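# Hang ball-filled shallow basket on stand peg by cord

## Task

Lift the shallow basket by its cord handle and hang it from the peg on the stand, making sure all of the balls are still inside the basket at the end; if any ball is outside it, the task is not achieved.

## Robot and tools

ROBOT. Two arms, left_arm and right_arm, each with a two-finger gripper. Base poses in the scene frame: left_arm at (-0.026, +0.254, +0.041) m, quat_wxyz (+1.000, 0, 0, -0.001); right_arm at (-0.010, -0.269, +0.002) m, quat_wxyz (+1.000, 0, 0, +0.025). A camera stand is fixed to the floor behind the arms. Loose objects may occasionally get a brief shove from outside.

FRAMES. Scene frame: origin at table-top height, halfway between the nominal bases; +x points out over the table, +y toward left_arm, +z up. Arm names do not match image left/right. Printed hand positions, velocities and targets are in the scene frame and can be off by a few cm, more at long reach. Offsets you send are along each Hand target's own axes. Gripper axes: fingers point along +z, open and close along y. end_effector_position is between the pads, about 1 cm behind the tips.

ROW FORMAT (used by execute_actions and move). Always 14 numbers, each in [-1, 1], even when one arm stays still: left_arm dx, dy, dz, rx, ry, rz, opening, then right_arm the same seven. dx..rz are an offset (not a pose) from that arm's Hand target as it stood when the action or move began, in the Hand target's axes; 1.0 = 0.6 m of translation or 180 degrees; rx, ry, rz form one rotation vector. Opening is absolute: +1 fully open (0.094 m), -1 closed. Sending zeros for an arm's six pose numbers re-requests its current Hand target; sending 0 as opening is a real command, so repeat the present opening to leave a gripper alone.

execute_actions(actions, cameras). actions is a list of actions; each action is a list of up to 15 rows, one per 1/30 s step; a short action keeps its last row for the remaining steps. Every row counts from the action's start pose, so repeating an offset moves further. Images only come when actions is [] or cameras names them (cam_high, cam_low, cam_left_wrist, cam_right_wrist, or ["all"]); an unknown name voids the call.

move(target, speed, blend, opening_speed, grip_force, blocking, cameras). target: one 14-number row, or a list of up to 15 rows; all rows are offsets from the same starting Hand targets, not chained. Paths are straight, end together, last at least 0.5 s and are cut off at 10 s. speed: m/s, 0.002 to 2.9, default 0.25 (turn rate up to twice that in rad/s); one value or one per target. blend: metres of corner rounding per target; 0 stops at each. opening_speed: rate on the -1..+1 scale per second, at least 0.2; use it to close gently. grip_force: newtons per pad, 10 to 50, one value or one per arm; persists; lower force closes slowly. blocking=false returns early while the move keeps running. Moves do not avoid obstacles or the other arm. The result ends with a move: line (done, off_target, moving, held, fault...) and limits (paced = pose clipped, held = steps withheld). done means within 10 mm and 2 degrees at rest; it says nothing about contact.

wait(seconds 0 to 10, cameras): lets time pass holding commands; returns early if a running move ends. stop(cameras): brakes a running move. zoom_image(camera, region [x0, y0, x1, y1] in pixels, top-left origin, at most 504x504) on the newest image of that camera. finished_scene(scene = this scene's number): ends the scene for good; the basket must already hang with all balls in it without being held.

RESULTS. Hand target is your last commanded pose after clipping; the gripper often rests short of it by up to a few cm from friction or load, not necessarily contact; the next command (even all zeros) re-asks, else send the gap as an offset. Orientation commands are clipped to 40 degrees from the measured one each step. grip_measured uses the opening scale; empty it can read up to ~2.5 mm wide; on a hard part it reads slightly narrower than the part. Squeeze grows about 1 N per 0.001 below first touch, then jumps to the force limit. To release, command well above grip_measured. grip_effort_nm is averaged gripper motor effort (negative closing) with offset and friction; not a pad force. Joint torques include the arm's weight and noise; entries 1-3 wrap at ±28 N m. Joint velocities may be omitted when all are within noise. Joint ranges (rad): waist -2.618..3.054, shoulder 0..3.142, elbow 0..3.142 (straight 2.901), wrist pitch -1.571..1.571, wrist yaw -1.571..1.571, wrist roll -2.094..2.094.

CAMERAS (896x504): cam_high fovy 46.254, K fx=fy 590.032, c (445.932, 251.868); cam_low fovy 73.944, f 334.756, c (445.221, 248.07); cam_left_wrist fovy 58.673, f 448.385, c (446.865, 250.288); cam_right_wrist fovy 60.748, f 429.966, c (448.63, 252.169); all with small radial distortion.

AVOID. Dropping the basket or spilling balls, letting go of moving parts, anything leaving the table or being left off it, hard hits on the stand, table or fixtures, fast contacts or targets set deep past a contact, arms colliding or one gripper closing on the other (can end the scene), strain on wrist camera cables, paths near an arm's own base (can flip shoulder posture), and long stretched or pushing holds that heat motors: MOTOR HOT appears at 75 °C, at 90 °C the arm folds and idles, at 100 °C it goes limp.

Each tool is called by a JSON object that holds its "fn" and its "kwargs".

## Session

{"fn": "execute_actions", "kwargs": {"actions": []}}

{"fn": "zoom_image", "kwargs": {"camera": "cam_high", "region": [440, 260, 680, 430]}}

Scene clock: 0.00 s.
left_arm: end_effector_position=(+0.3758, +0.2939, +0.1487) grip_measured=+1.000 grip_effort_nm=n/a end_effector_quat_wxyz=(+0.599, -0.092, +0.791, +0.085) | right_arm: end_effector_position=(+0.3854, -0.2773, +0.1237) grip_measured=+1.000 grip_effort_nm=n/a end_effector_quat_wxyz=(+0.620, +0.036, +0.783, -0.031)
Joint positions: left_arm=[-0.019 1.577 0.374 0.922 -0.268 -0.05 0.094] | right_arm=[-0.014 1.502 0.33 0.939 0.129 0.027 0.094]
Joint velocities: within noise
Joint torques (N m): no reading
Motor temperatures (°C): left_arm=[23 27 42 32 26 26 27] | right_arm=[24 28 31 28 24 24 26]
Heat: left arm: 42 °C; right arm: 31 °C.
Hand target: left_arm +0.3752, +0.2943, +0.1464; +0.594, -0.092, +0.794, +0.087 | right_arm +0.3853, -0.2774, +0.1225; +0.617, +0.036, +0.785, -0.032
Tool commands: left_gripper/opening=+1.0 right_gripper/opening=+1.0

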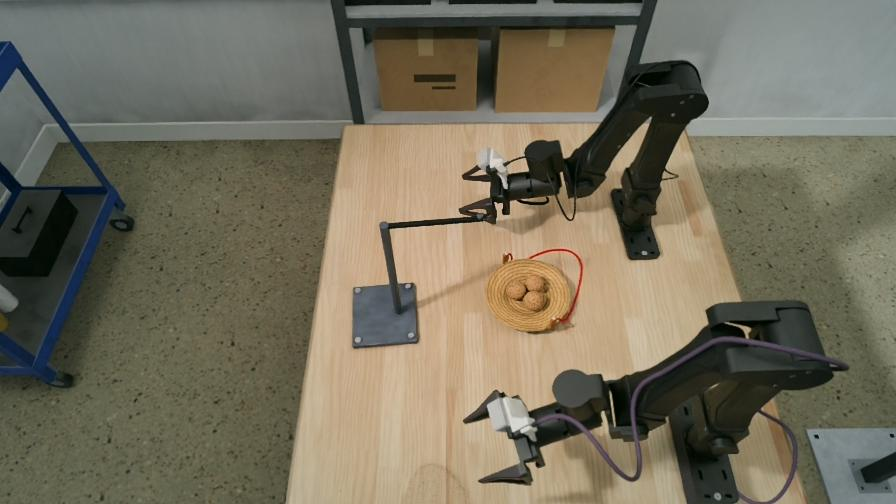

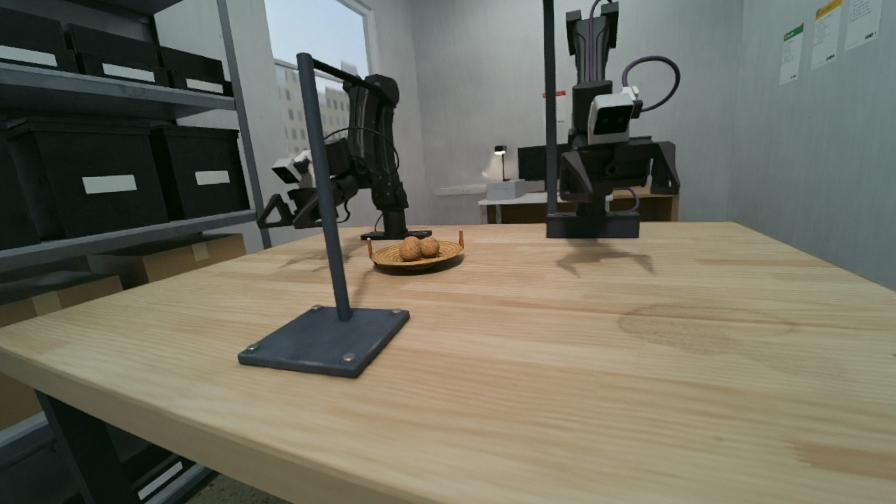

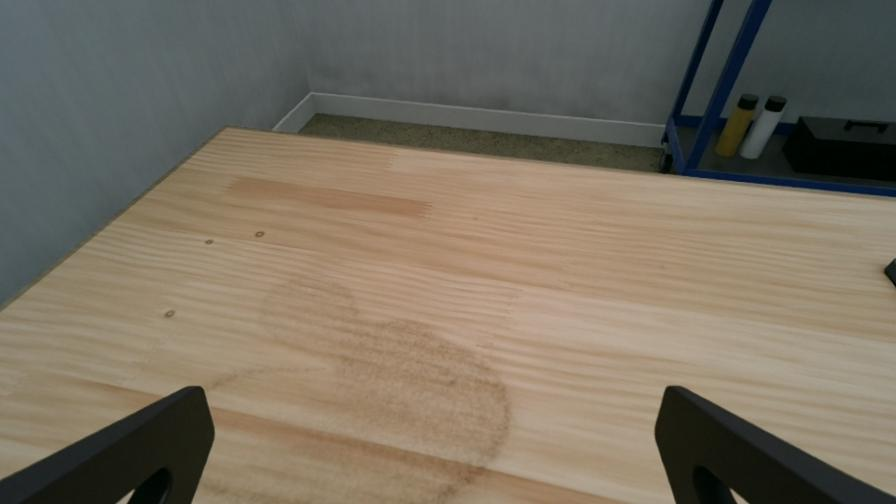

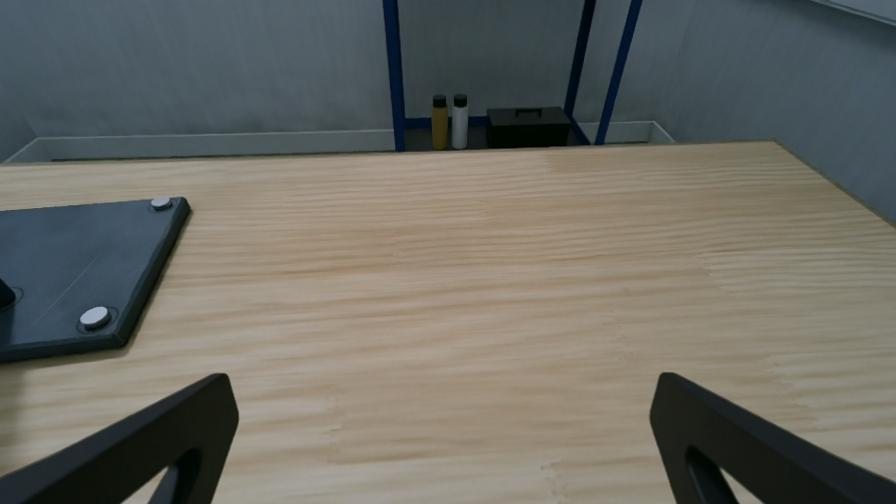

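Scaled by 2.100 from the camera's 896x504 image, which has a finer 1280x720 frame.

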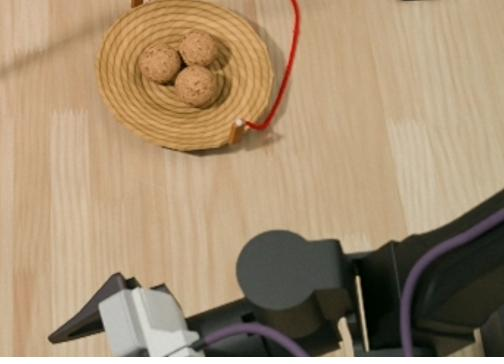

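{"fn": "zoom_image", "kwargs": {"camera": "cam_high", "region": [360, 190, 600, 360]}}

{"fn": "zoom_image", "kwargs": {"camera": "cam_low", "region": [280, 40, 480, 290]}}

Scaled by 2.100 from the camera's 896x504 image, which has a finer 1280x720 frame.

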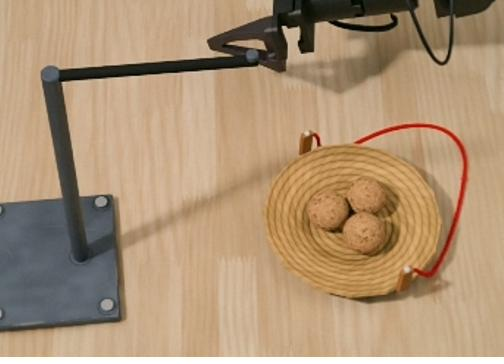

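Scaled by 2.016 from the camera's 896x504 image, which has a finer 1280x720 frame.

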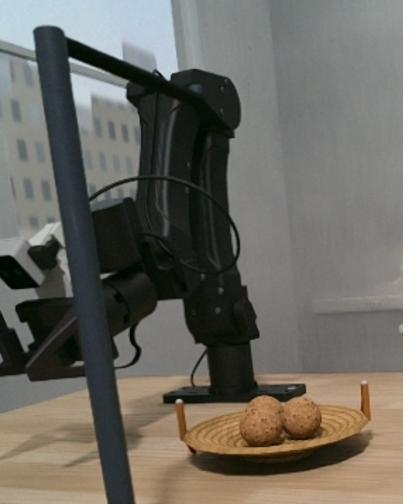

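{"fn": "move", "kwargs": {"target": [[0.0987,-0.2837,-0.451,0.22,0.139,0.2,0,-0.0933,-0.3167,-0.1805,0.211,0,0,1],[0.258,-0.649,-0.5305,0.3662,0.2315,0.3322,0,-0.0933,-0.3167,-0.1805,0.211,0,0,1]], "speed": 0.25, "blend": [0.05,0], "cameras": ["cam_high","cam_low","cam_left_wrist"]}}

Scene clock: 79.63 s.
left_arm: end_effector_position=(+0.1374, -0.1657, +0.0836) grip_measured=+0.003 grip_effort_nm=-0.17 end_effector_quat_wxyz=(+0.155, +0.571, +0.799, -0.107) | right_arm: end_effector_position=(+0.2771, -0.4530, +0.1914) grip_measured=+1.000 grip_effort_nm=0.02 end_effector_quat_wxyz=(+0.569, +0.230, +0.740, -0.277)
Joint positions: left_arm=[-1.196 1.961 1.368 -0.599 0.011 0.041 0.047] | right_arm=[-0.432 0.953 0.335 0.402 0.365 -0.073 0.094]
Joint torques (N m): left_arm=[-0.43 -8.7 9.29 0.74 0.09 0.08] | right_arm=[-0.54 -3.67 10 1.42 0.15 -0.09]
Motor temperatures (°C): left_arm=[23 28 43 36 26 26 27] | right_arm=[24 29 33 33 24 24 25]
Heat: left arm: 43 °C; right arm: 33 °C.
Hand target: left_arm +0.1342, -0.1682, +0.0753; +0.141, +0.579, +0.797, -0.102 | right_arm +0.2757, -0.4573, +0.2036; +0.572, +0.235, +0.732, -0.285
Off the commanded pose: left_arm 0.009 m, 2 deg | right_arm 0.013 m, 1 deg.
move: off_target (right_arm)
Images, in order (width x height): cam_high 896x504, cam_low 896x504, cam_left_wrist 896x504.

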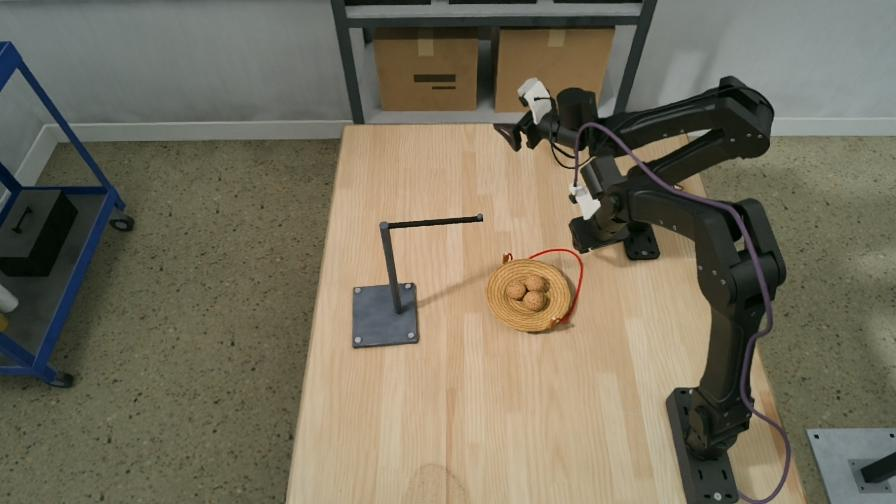

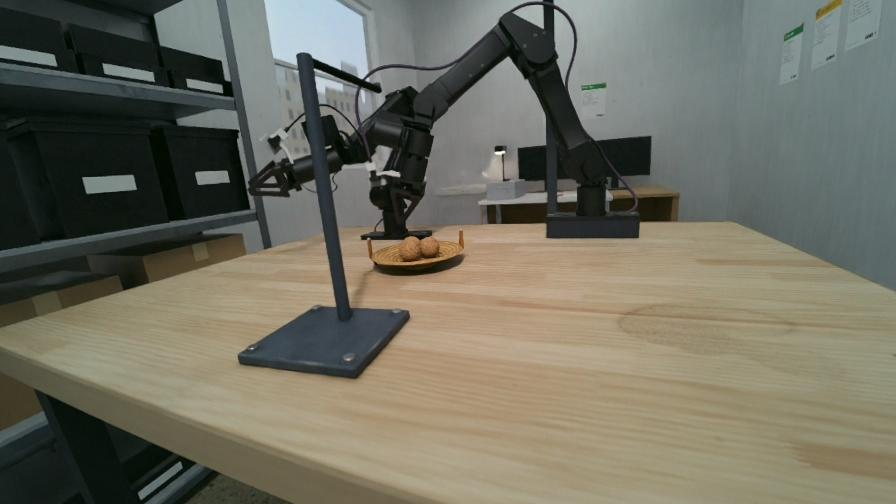

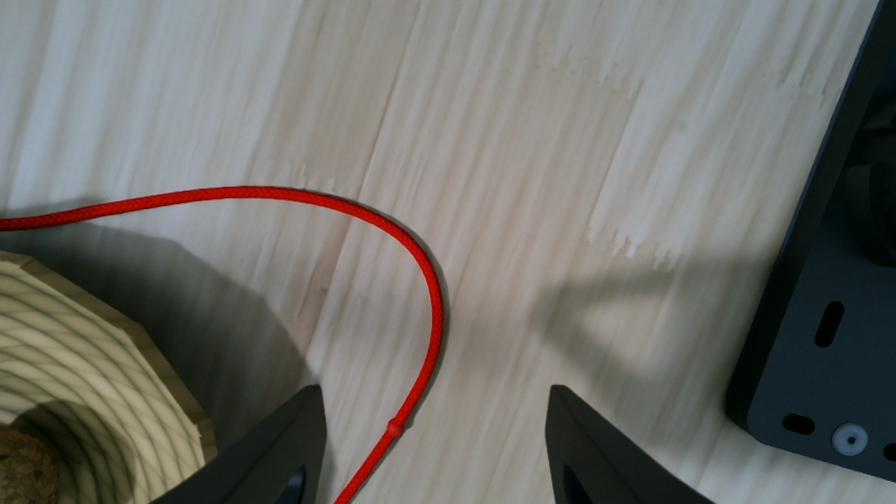

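{"fn": "move", "kwargs": {"target": [0.036,0.0088,0.0957,0,0,0,0,0,0,0,0,0,0,1], "speed": 0.1, "cameras": ["cam_left_wrist"]}}

Scene clock: 112.47 s.
left_arm: end_effector_position=(+0.1385, -0.1709, +0.0305) grip_measured=+0.003 grip_effort_nm=-0.17 end_effector_quat_wxyz=(+0.153, +0.576, +0.795, -0.108) | right_arm: end_effector_position=(+0.2771, -0.4530, +0.1914) grip_measured=+1.000 grip_effort_nm=0.02 end_effector_quat_wxyz=(+0.569, +0.230, +0.740, -0.277)
Joint positions: left_arm=[-1.196 2.067 1.294 -0.422 0.016 0.053 0.047] | right_arm=[-0.432 0.953 0.335 0.402 0.365 -0.073 0.094]
Joint torques (N m): left_arm=[0.66 -9.51 5.48 1.18 0.11 0.09] | right_arm=[-0.5 -3.62 9.99 1.43 0.15 -0.07]
Heat: left arm: 46 °C; right arm: 36 °C.
Hand target: left_arm +0.1391, -0.1658, +0.0138; +0.141, +0.579, +0.797, -0.102 | right_arm +0.2757, -0.4573, +0.2036; +0.572, +0.235, +0.732, -0.285
Off the commanded pose: left_arm 0.017 m, 2 deg | right_arm 0.013 m, 1 deg.
move: off_target (left_arm, right_arm)
Images, in order (width x height): cam_left_wrist 896x504.

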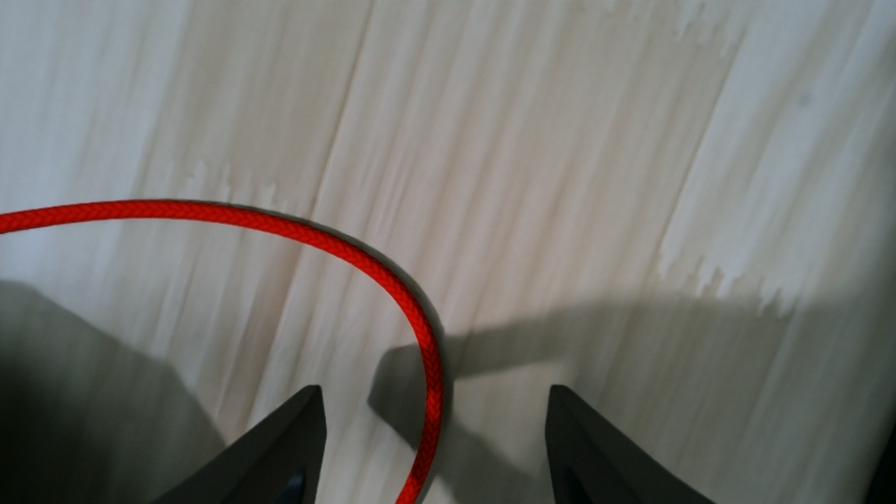

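{"fn": "move", "kwargs": {"target": [0.0113,0.0015,0.0172,0,0,0,0,0,0,0,0,0,0,1], "speed": 0.05, "cameras": ["cam_left_wrist"]}}

Scene clock: 117.77 s.
left_arm: end_effector_position=(+0.1400, -0.1699, +0.0213) grip_measured=+0.003 grip_effort_nm=-0.17 end_effector_quat_wxyz=(+0.157, +0.576, +0.795, -0.110) | right_arm: end_effector_position=(+0.2771, -0.4530, +0.1914) grip_measured=+1.000 grip_effort_nm=0.02 end_effector_quat_wxyz=(+0.569, +0.230, +0.740, -0.277)
Joint positions: left_arm=[-1.192 2.08 1.268 -0.375 0.016 0.056 0.047] | right_arm=[-0.432 0.953 0.335 0.402 0.365 -0.073 0.094]
Joint torques (N m): left_arm=[0.54 -9.16 5.08 1.21 0.11 0.08] | right_arm=[-0.5 -3.66 10 1.43 0.14 -0.07]
Heat: left arm: 45 °C; right arm: 37 °C.
Hand target: left_arm +0.1392, -0.1629, +0.0018; +0.141, +0.579, +0.797, -0.102 | right_arm +0.2757, -0.4573, +0.2036; +0.572, +0.235, +0.732, -0.285
Off the commanded pose: left_arm 0.021 m, 2 deg | right_arm 0.013 m, 1 deg.
move: off_target (left_arm, right_arm)
Images, in order (width x height): cam_left_wrist 896x504.

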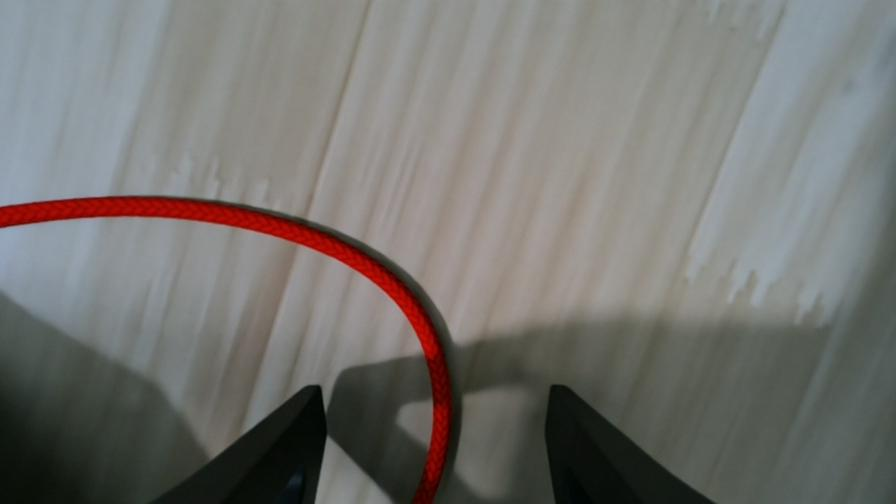

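{"fn": "move", "kwargs": {"target": [0.004,0.0005,0.0079,0,0,0,0,0,0,0,0,0,0,1], "speed": 0.05, "cameras": ["cam_left_wrist"]}}

Scene clock: 121.93 s.
left_arm: end_effector_position=(+0.1403, -0.1711, +0.0197) grip_measured=+0.003 grip_effort_nm=-0.16 end_effector_quat_wxyz=(+0.160, +0.576, +0.794, -0.112) | right_arm: end_effector_position=(+0.2771, -0.4530, +0.1914) grip_measured=+1.000 grip_effort_nm=0.02 end_effector_quat_wxyz=(+0.569, +0.230, +0.740, -0.277)
Joint positions: left_arm=[-1.192 2.082 1.261 -0.357 0.017 0.057 0.047] | right_arm=[-0.432 0.953 0.335 0.402 0.365 -0.073 0.094]
Joint torques (N m): left_arm=[0.61 -8.62 4.82 1.22 0.11 0.08] | right_arm=[-0.54 -3.66 10 1.42 0.15 -0.07]
Heat: left arm: 45 °C; right arm: 37 °C.
Hand target: left_arm +0.1393, -0.1622, -0.0035; +0.141, +0.579, +0.797, -0.102 | right_arm +0.2757, -0.4573, +0.2036; +0.572, +0.235, +0.732, -0.285
Off the commanded pose: left_arm 0.025 m, 2 deg | right_arm 0.013 m, 1 deg.
move: off_target (left_arm, right_arm)
Images, in order (width x height): cam_left_wrist 896x504.

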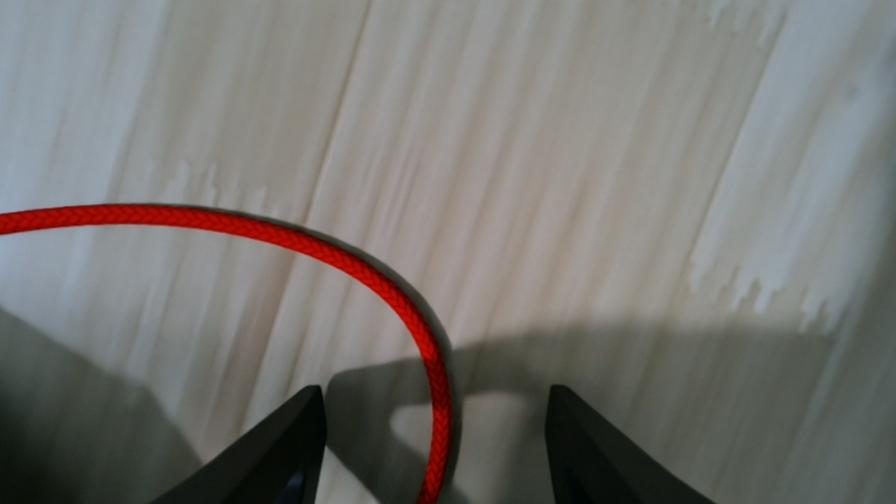

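{"fn": "move", "kwargs": {"target": [-0.0057,0,-0.0157,0,0,0,-1,0,0,0,0,0,0,1], "speed": 0.05, "opening_speed": 0.8, "cameras": ["cam_left_wrist"]}}

Scene clock: 128.87 s.
left_arm: end_effector_position=(+0.1406, -0.1710, +0.0197) grip_measured=-0.981 grip_effort_nm=-0.94 end_effector_quat_wxyz=(+0.160, +0.576, +0.794, -0.112) | right_arm: end_effector_position=(+0.2771, -0.4530, +0.1914) grip_measured=+1.000 grip_effort_nm=0.02 end_effector_quat_wxyz=(+0.569, +0.230, +0.740, -0.277)
Joint positions: left_arm=[-1.191 2.082 1.261 -0.357 0.017 0.058 0.001] | right_arm=[-0.432 0.953 0.335 0.402 0.365 -0.073 0.094]
Joint torques (N m): left_arm=[0.54 -10.37 5.97 0.83 0.1 0.08] | right_arm=[-0.53 -3.64 10 1.42 0.15 -0.08]
Heat: left arm: 44 °C; right arm: 37 °C.
Hand target: left_arm +0.1391, -0.1622, +0.0066; +0.141, +0.579, +0.797, -0.102 | right_arm +0.2757, -0.4573, +0.2036; +0.572, +0.235, +0.732, -0.285
Off the commanded pose: left_arm 0.016 m, 3 deg | right_arm 0.013 m, 1 deg.
move: off_target (left_arm, right_arm)
Images, in order (width x height): cam_left_wrist 896x504.

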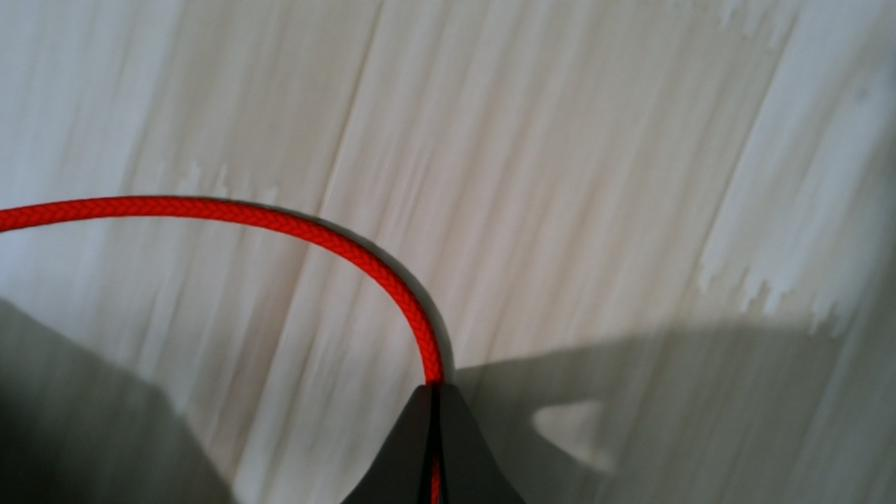

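{"fn": "move", "kwargs": {"target": [[-0.0497,0.1267,-0.2682,-0.0064,-0.083,-0.009,-1,0,0,0,0,0,0,1],[-0.0517,0.2508,-0.4395,-0.0129,-0.1668,-0.0184,-1,0,0,0,0,0,0,1]], "speed": 0.12, "blend": [0.03,0], "cameras": ["cam_high","cam_low","cam_left_wrist"]}}

{"fn": "zoom_image", "kwargs": {"camera": "cam_low", "region": [300, 80, 500, 290]}}

{"fn": "zoom_image", "kwargs": {"camera": "cam_high", "region": [360, 190, 600, 360]}}

Scene clock: 144.03 s.
left_arm: end_effector_position=(+0.2660, -0.0583, +0.2485) grip_measured=-0.982 grip_effort_nm=-0.98 end_effector_quat_wxyz=(+0.340, +0.502, +0.760, -0.232) | right_arm: end_effector_position=(+0.2771, -0.4530, +0.1914) grip_measured=+1.000 grip_effort_nm=0.02 end_effector_quat_wxyz=(+0.569, +0.230, +0.740, -0.277)
Joint positions: left_arm=[-0.661 1.505 1.245 -0.531 0.381 0.346 0.001] | right_arm=[-0.432 0.953 0.335 0.402 0.365 -0.073 0.094]
Joint torques (N m): left_arm=[0.23 -10.19 10.13 1.32 0.31 0.11] | right_arm=[-0.47 -3.62 10 1.43 0.15 -0.06]
Heat: left arm: 44 °C; right arm: 37 °C.
Hand target: left_arm +0.2632, -0.0575, +0.2651; +0.351, +0.507, +0.751, -0.236 | right_arm +0.2757, -0.4573, +0.2036; +0.572, +0.235, +0.732, -0.285
Off the commanded pose: left_arm 0.017 m, 2 deg | right_arm 0.013 m, 1 deg.
move: off_target (left_arm, right_arm)
Images, in order (width x height): cam_high 896x504, cam_low 896x504, cam_left_wrist 896x504.

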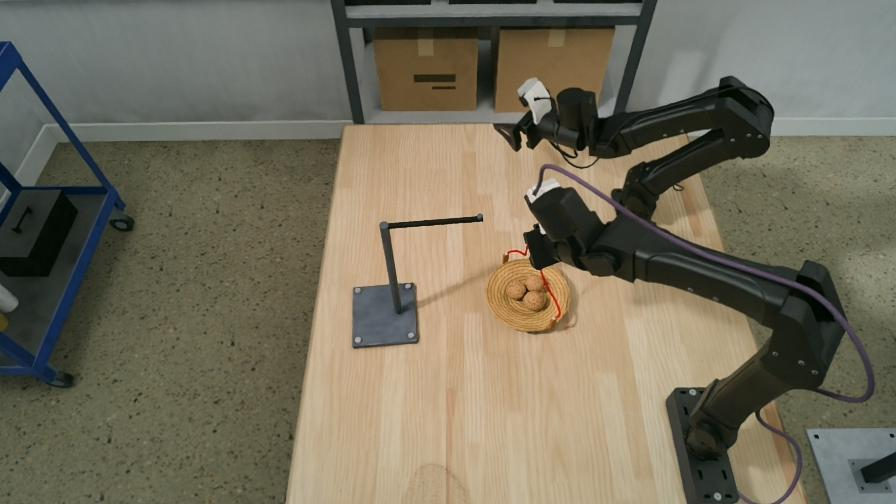

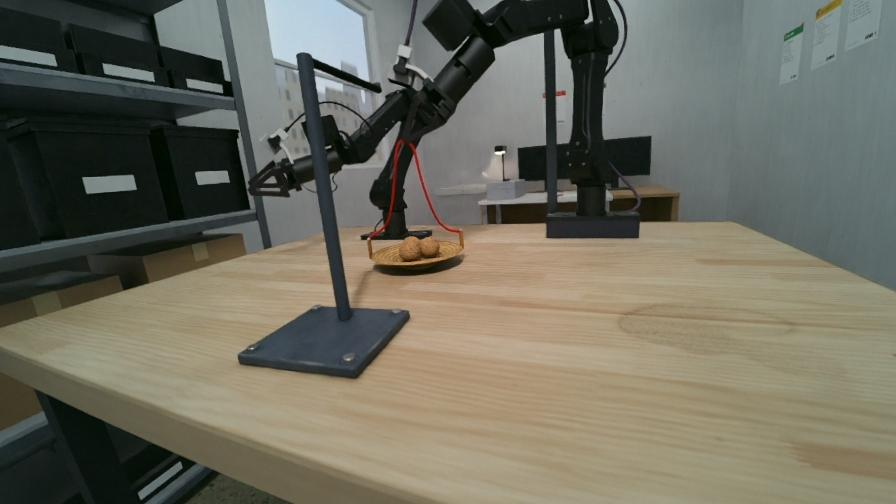

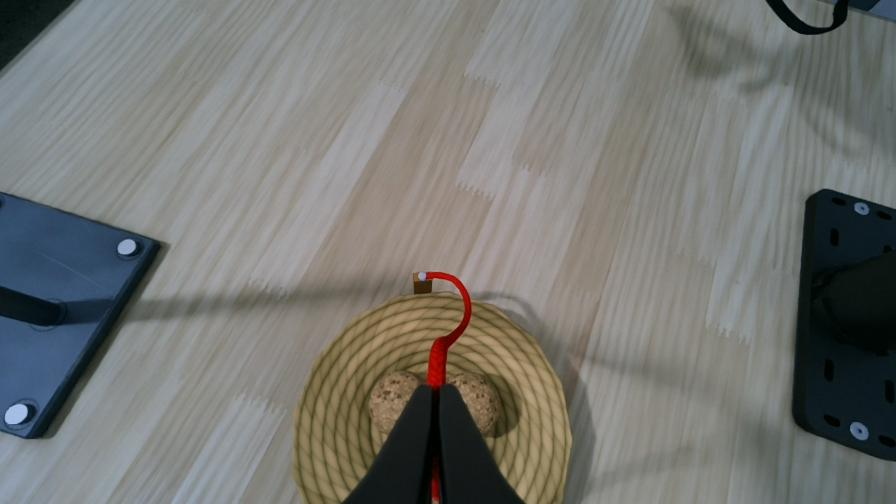

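Scaled by 2.400 from the camera's 896x504 image, which has a finer 1280x720 frame.

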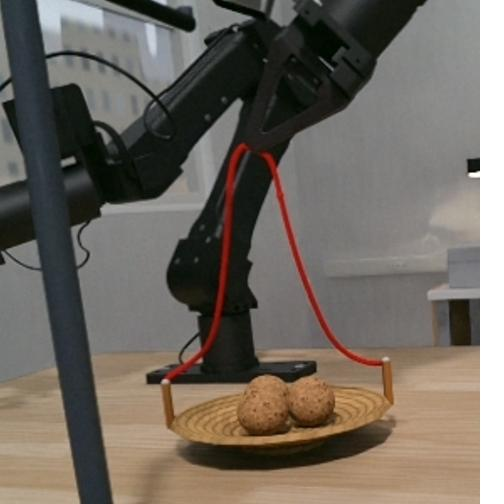

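Scaled by 2.100 from the camera's 896x504 image, which has a finer 1280x720 frame.

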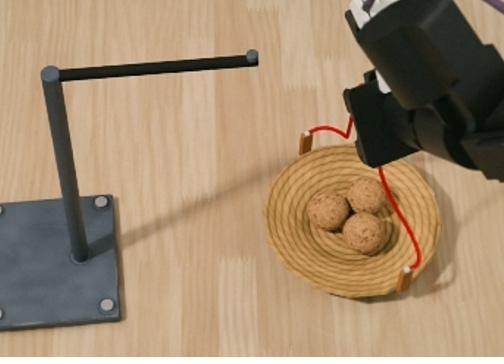

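{"fn": "move", "kwargs": {"target": [[-0.0575,0,-0.0482,0,0,0,-1,0,0,0,0,0,0,1],[-0.1085,0,-0.0911,0,0,0,-1,0,0,0,0,0,0,1]], "speed": [0.06,0.03], "blend": [0.01,0], "cameras": ["cam_high","cam_low","cam_left_wrist"]}}

{"fn": "zoom_image", "kwargs": {"camera": "cam_low", "region": [300, 60, 500, 290]}}

{"fn": "zoom_image", "kwargs": {"camera": "cam_high", "region": [360, 190, 600, 360]}}

Scene clock: 168.80 s.
left_arm: end_effector_position=(+0.2590, -0.0530, +0.3412) grip_measured=-0.982 grip_effort_nm=-0.97 end_effector_quat_wxyz=(+0.342, +0.503, +0.759, -0.232) | right_arm: end_effector_position=(+0.2770, -0.4530, +0.1913) grip_measured=+1.000 grip_effort_nm=0.02 end_effector_quat_wxyz=(+0.568, +0.230, +0.740, -0.277)
Joint positions: left_arm=[-0.661 1.527 1.637 -0.898 0.382 0.347 0.001] | right_arm=[-0.432 0.953 0.335 0.402 0.365 -0.073 0.094]
Joint torques (N m): left_arm=[0.25 -6.06 10.73 1.63 0.32 0.09] | right_arm=[-0.5 -3.64 9.95 1.43 0.14 -0.07]
Heat: left arm: 46 °C; right arm: 37 °C.
Hand target: left_arm +0.2630, -0.0573, +0.3501; +0.351, +0.507, +0.751, -0.236 | right_arm +0.2757, -0.4573, +0.2036; +0.572, +0.235, +0.732, -0.285
Off the commanded pose: left_arm 0.011 m, 2 deg | right_arm 0.013 m, 1 deg.
move: off_target (left_arm, right_arm)
Images, in order (width x height): cam_high 896x504, cam_low 896x504, cam_left_wrist 896x504.

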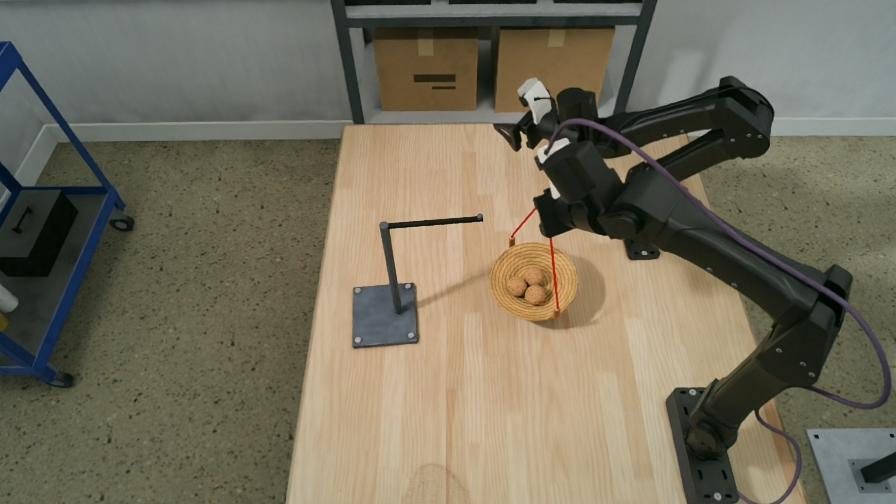

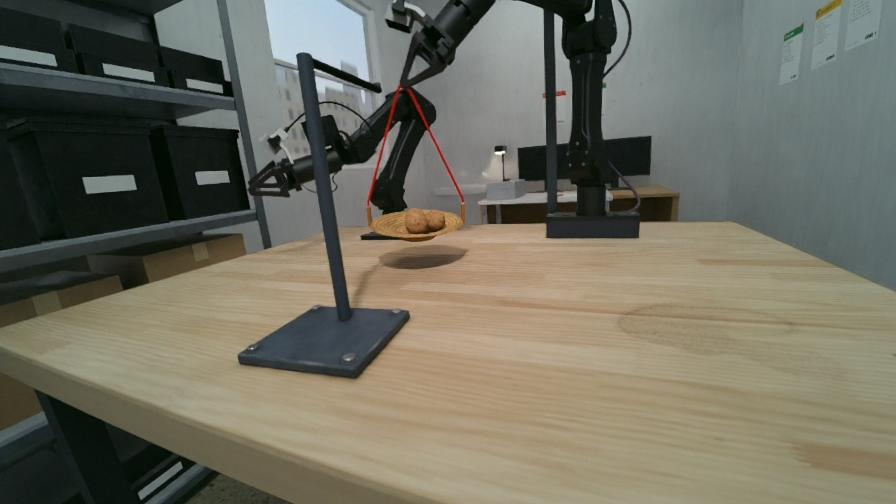

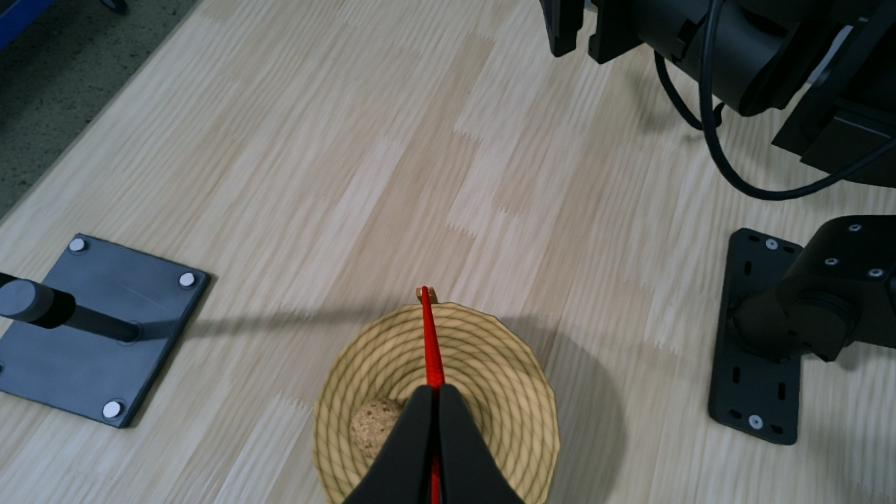

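Scaled by 2.191 from the camera's 896x504 image, which has a finer 1280x720 frame.

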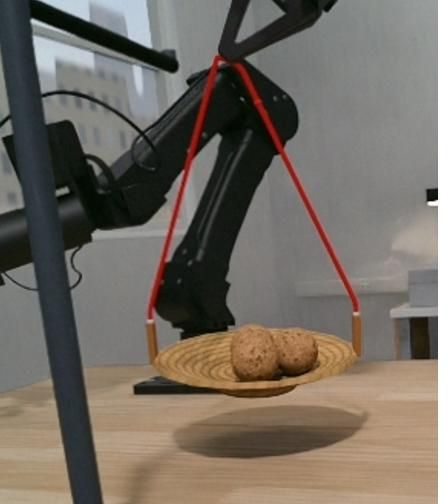

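Scaled by 2.100 from the camera's 896x504 image, which has a finer 1280x720 frame.

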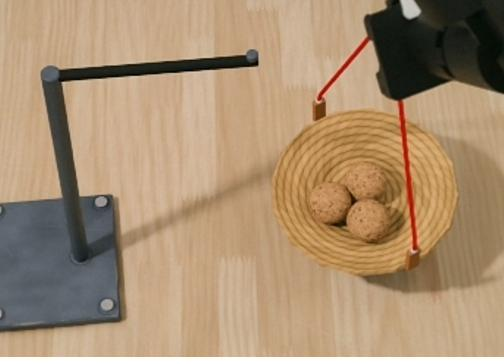

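{"fn": "move", "kwargs": {"target": [-0.0463,0.0778,-0.0173,0.0193,-0.111,0.0112,-1,0,0,0,0,0,0,1], "speed": 0.05, "cameras": ["cam_high","cam_low","cam_left_wrist"]}}

{"fn": "zoom_image", "kwargs": {"camera": "cam_low", "region": [290, 40, 490, 290]}}

{"fn": "zoom_image", "kwargs": {"camera": "cam_high", "region": [360, 190, 600, 360]}}

Scene clock: 200.20 s.
left_arm: end_effector_position=(+0.3105, -0.0485, +0.3720) grip_measured=-0.982 grip_effort_nm=-0.97 end_effector_quat_wxyz=(+0.453, +0.480, +0.675, -0.329) | right_arm: end_effector_position=(+0.2770, -0.4530, +0.1913) grip_measured=+1.000 grip_effort_nm=0.02 end_effector_quat_wxyz=(+0.568, +0.230, +0.740, -0.277)
Joint positions: left_arm=[-0.47 1.527 1.488 -0.471 0.706 0.339 0.001] | right_arm=[-0.432 0.953 0.335 0.402 0.365 -0.073 0.094]
Joint torques (N m): left_arm=[0.53 -8.84 6.99 2.22 0.45 -0.02] | right_arm=[-0.5 -3.63 10 1.42 0.16 -0.07]
Motor temperatures (°C): left_arm=[23 29 47 36 26 26 29] | right_arm=[24 28 38 35 24 24 25]
Heat: left arm: 47 °C; right arm: 38 °C.
Hand target: left_arm +0.3099, -0.0490, +0.3781; +0.465, +0.481, +0.662, -0.337 | right_arm +0.2757, -0.4573, +0.2036; +0.572, +0.235, +0.732, -0.285
Off the commanded pose: left_arm 0.006 m, 2 deg | right_arm 0.013 m, 1 deg.
move: off_target (right_arm)
Images, in order (width x height): cam_high 896x504, cam_low 896x504, cam_left_wrist 896x504.

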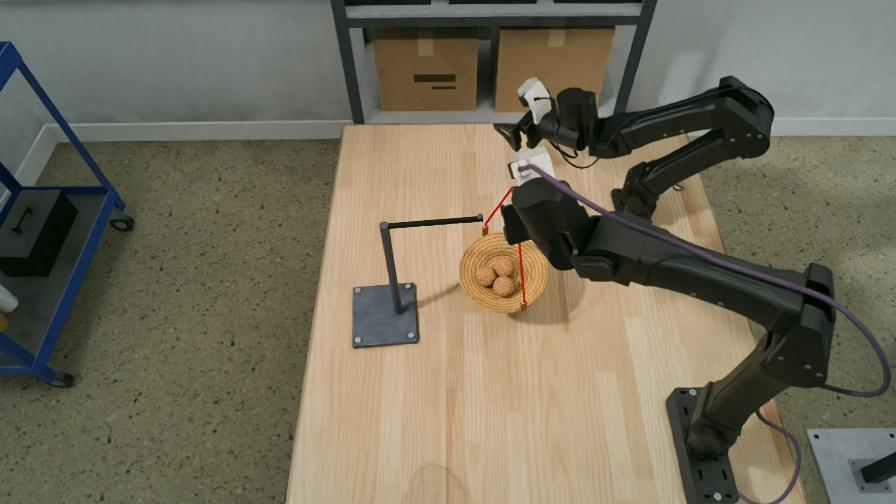

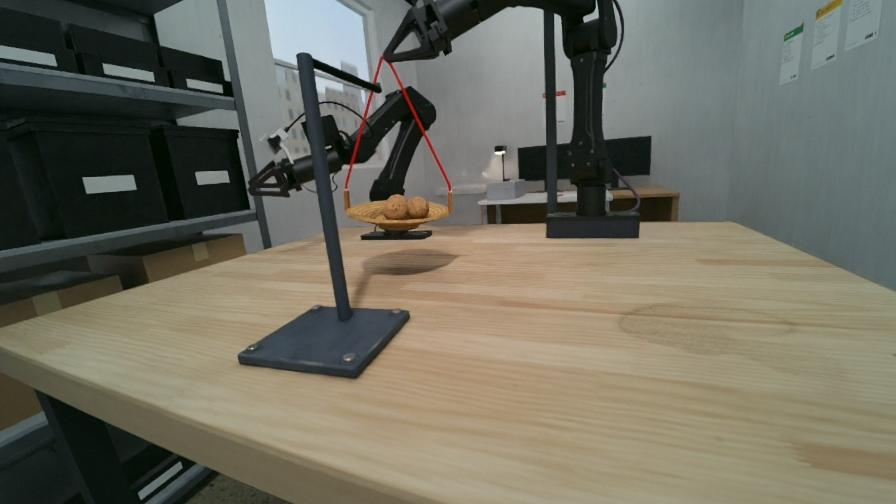

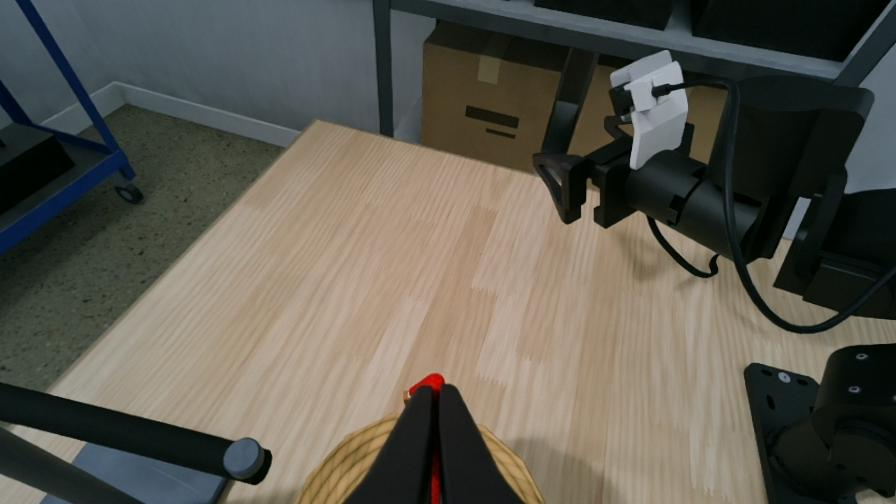

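Scaled by 2.016 from the camera's 896x504 image, which has a finer 1280x720 frame.

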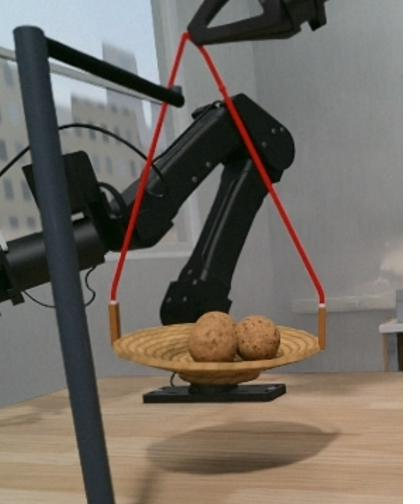

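Scaled by 2.100 from the camera's 896x504 image, which has a finer 1280x720 frame.

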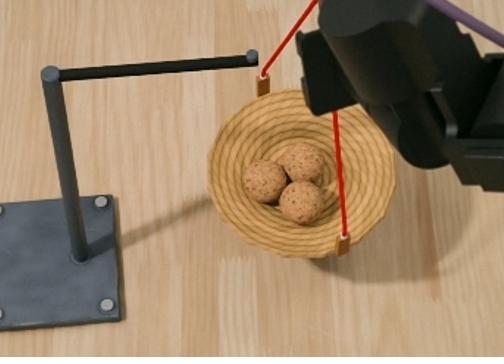

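{"fn": "move", "kwargs": {"target": [-0.0088,0.1523,0.0245,0,0,0,-1,0,0,0,0,0,0,1], "speed": 0.05, "cameras": ["cam_high","cam_low","cam_left_wrist"]}}

{"fn": "zoom_image", "kwargs": {"camera": "cam_low", "region": [290, 20, 490, 290]}}

{"fn": "zoom_image", "kwargs": {"camera": "cam_left_wrist", "region": [300, 304, 640, 504]}}

Scene clock: 215.97 s.
left_arm: end_effector_position=(+0.3979, -0.0329, +0.3719) grip_measured=-0.982 grip_effort_nm=-0.97 end_effector_quat_wxyz=(+0.460, +0.473, +0.675, -0.331) | right_arm: end_effector_position=(+0.2770, -0.4530, +0.1913) grip_measured=+1.000 grip_effort_nm=0.02 end_effector_quat_wxyz=(+0.568, +0.230, +0.740, -0.277)
Joint positions: left_arm=[-0.334 1.817 1.809 -0.545 0.82 0.411 0.001] | right_arm=[-0.432 0.953 0.335 0.402 0.365 -0.073 0.094]
Joint torques (N m): left_arm=[0.39 -9.02 11.26 1.74 0.52 0.12] | right_arm=[-0.53 -3.62 9.96 1.42 0.15 -0.08]
Heat: left arm: 47 °C; right arm: 38 °C.
Hand target: left_arm +0.4017, -0.0356, +0.3782; +0.465, +0.482, +0.662, -0.337 | right_arm +0.2757, -0.4573, +0.2036; +0.572, +0.235, +0.732, -0.285
Off the commanded pose: left_arm 0.008 m, 2 deg | right_arm 0.013 m, 1 deg.
move: off_target (right_arm)
Images, in order (width x height): cam_high 896x504, cam_low 896x504, cam_left_wrist 896x504.

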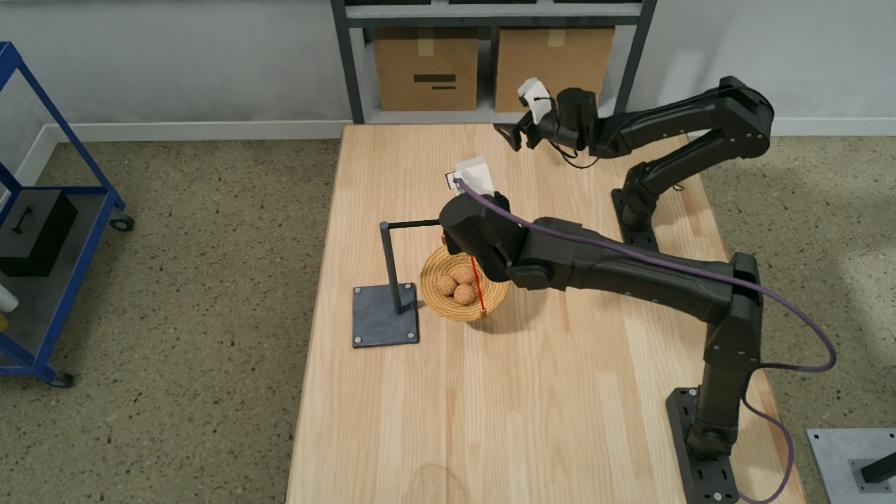

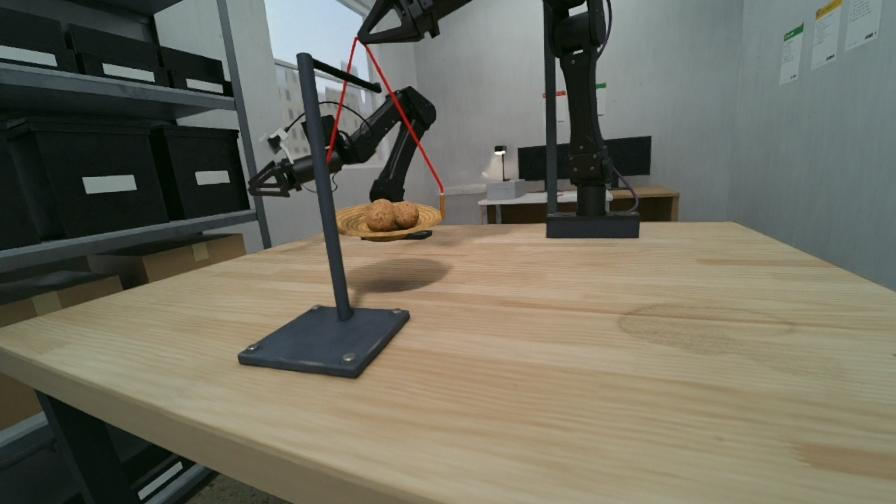

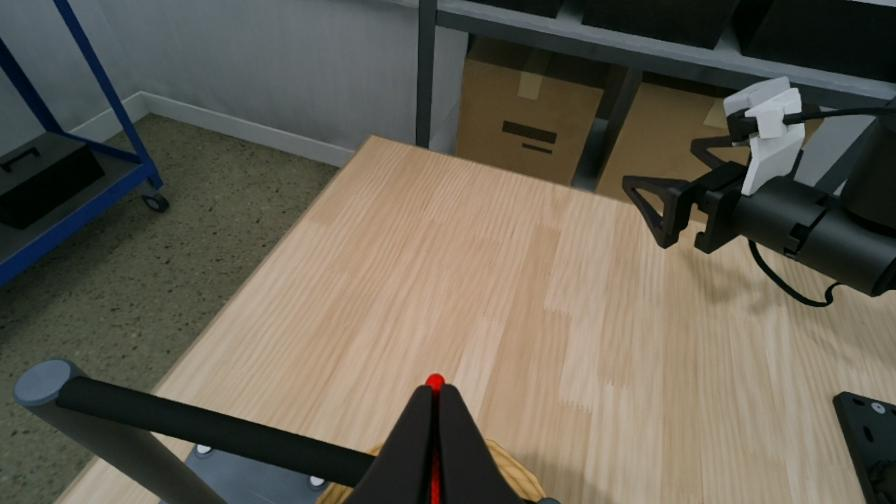

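Scaled by 1.867 from the camera's 896x504 image, which has a finer 1280x720 frame.

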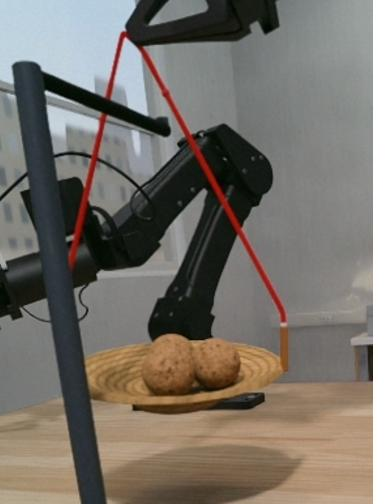

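Scaled by 1.482 from the camera's 896x504 image, which has a finer 1280x720 frame.

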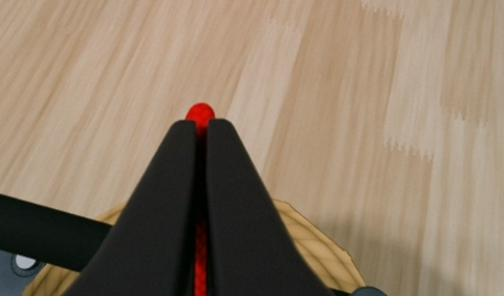

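{"fn": "zoom_image", "kwargs": {"camera": "cam_low", "region": [310, 30, 410, 130]}}

{"fn": "zoom_image", "kwargs": {"camera": "cam_high", "region": [380, 180, 520, 330]}}

Scaled by 5.040 from the camera's 896x504 image, which has a finer 1280x720 frame.

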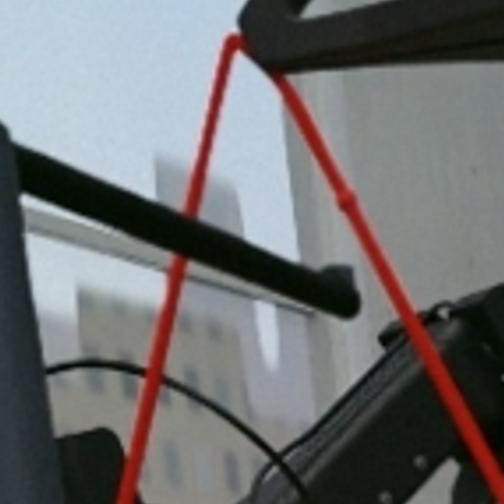

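Scaled by 3.360 from the camera's 896x504 image, which has a finer 1280x720 frame.

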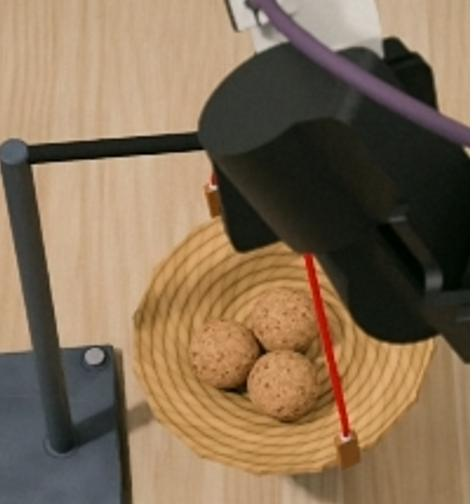

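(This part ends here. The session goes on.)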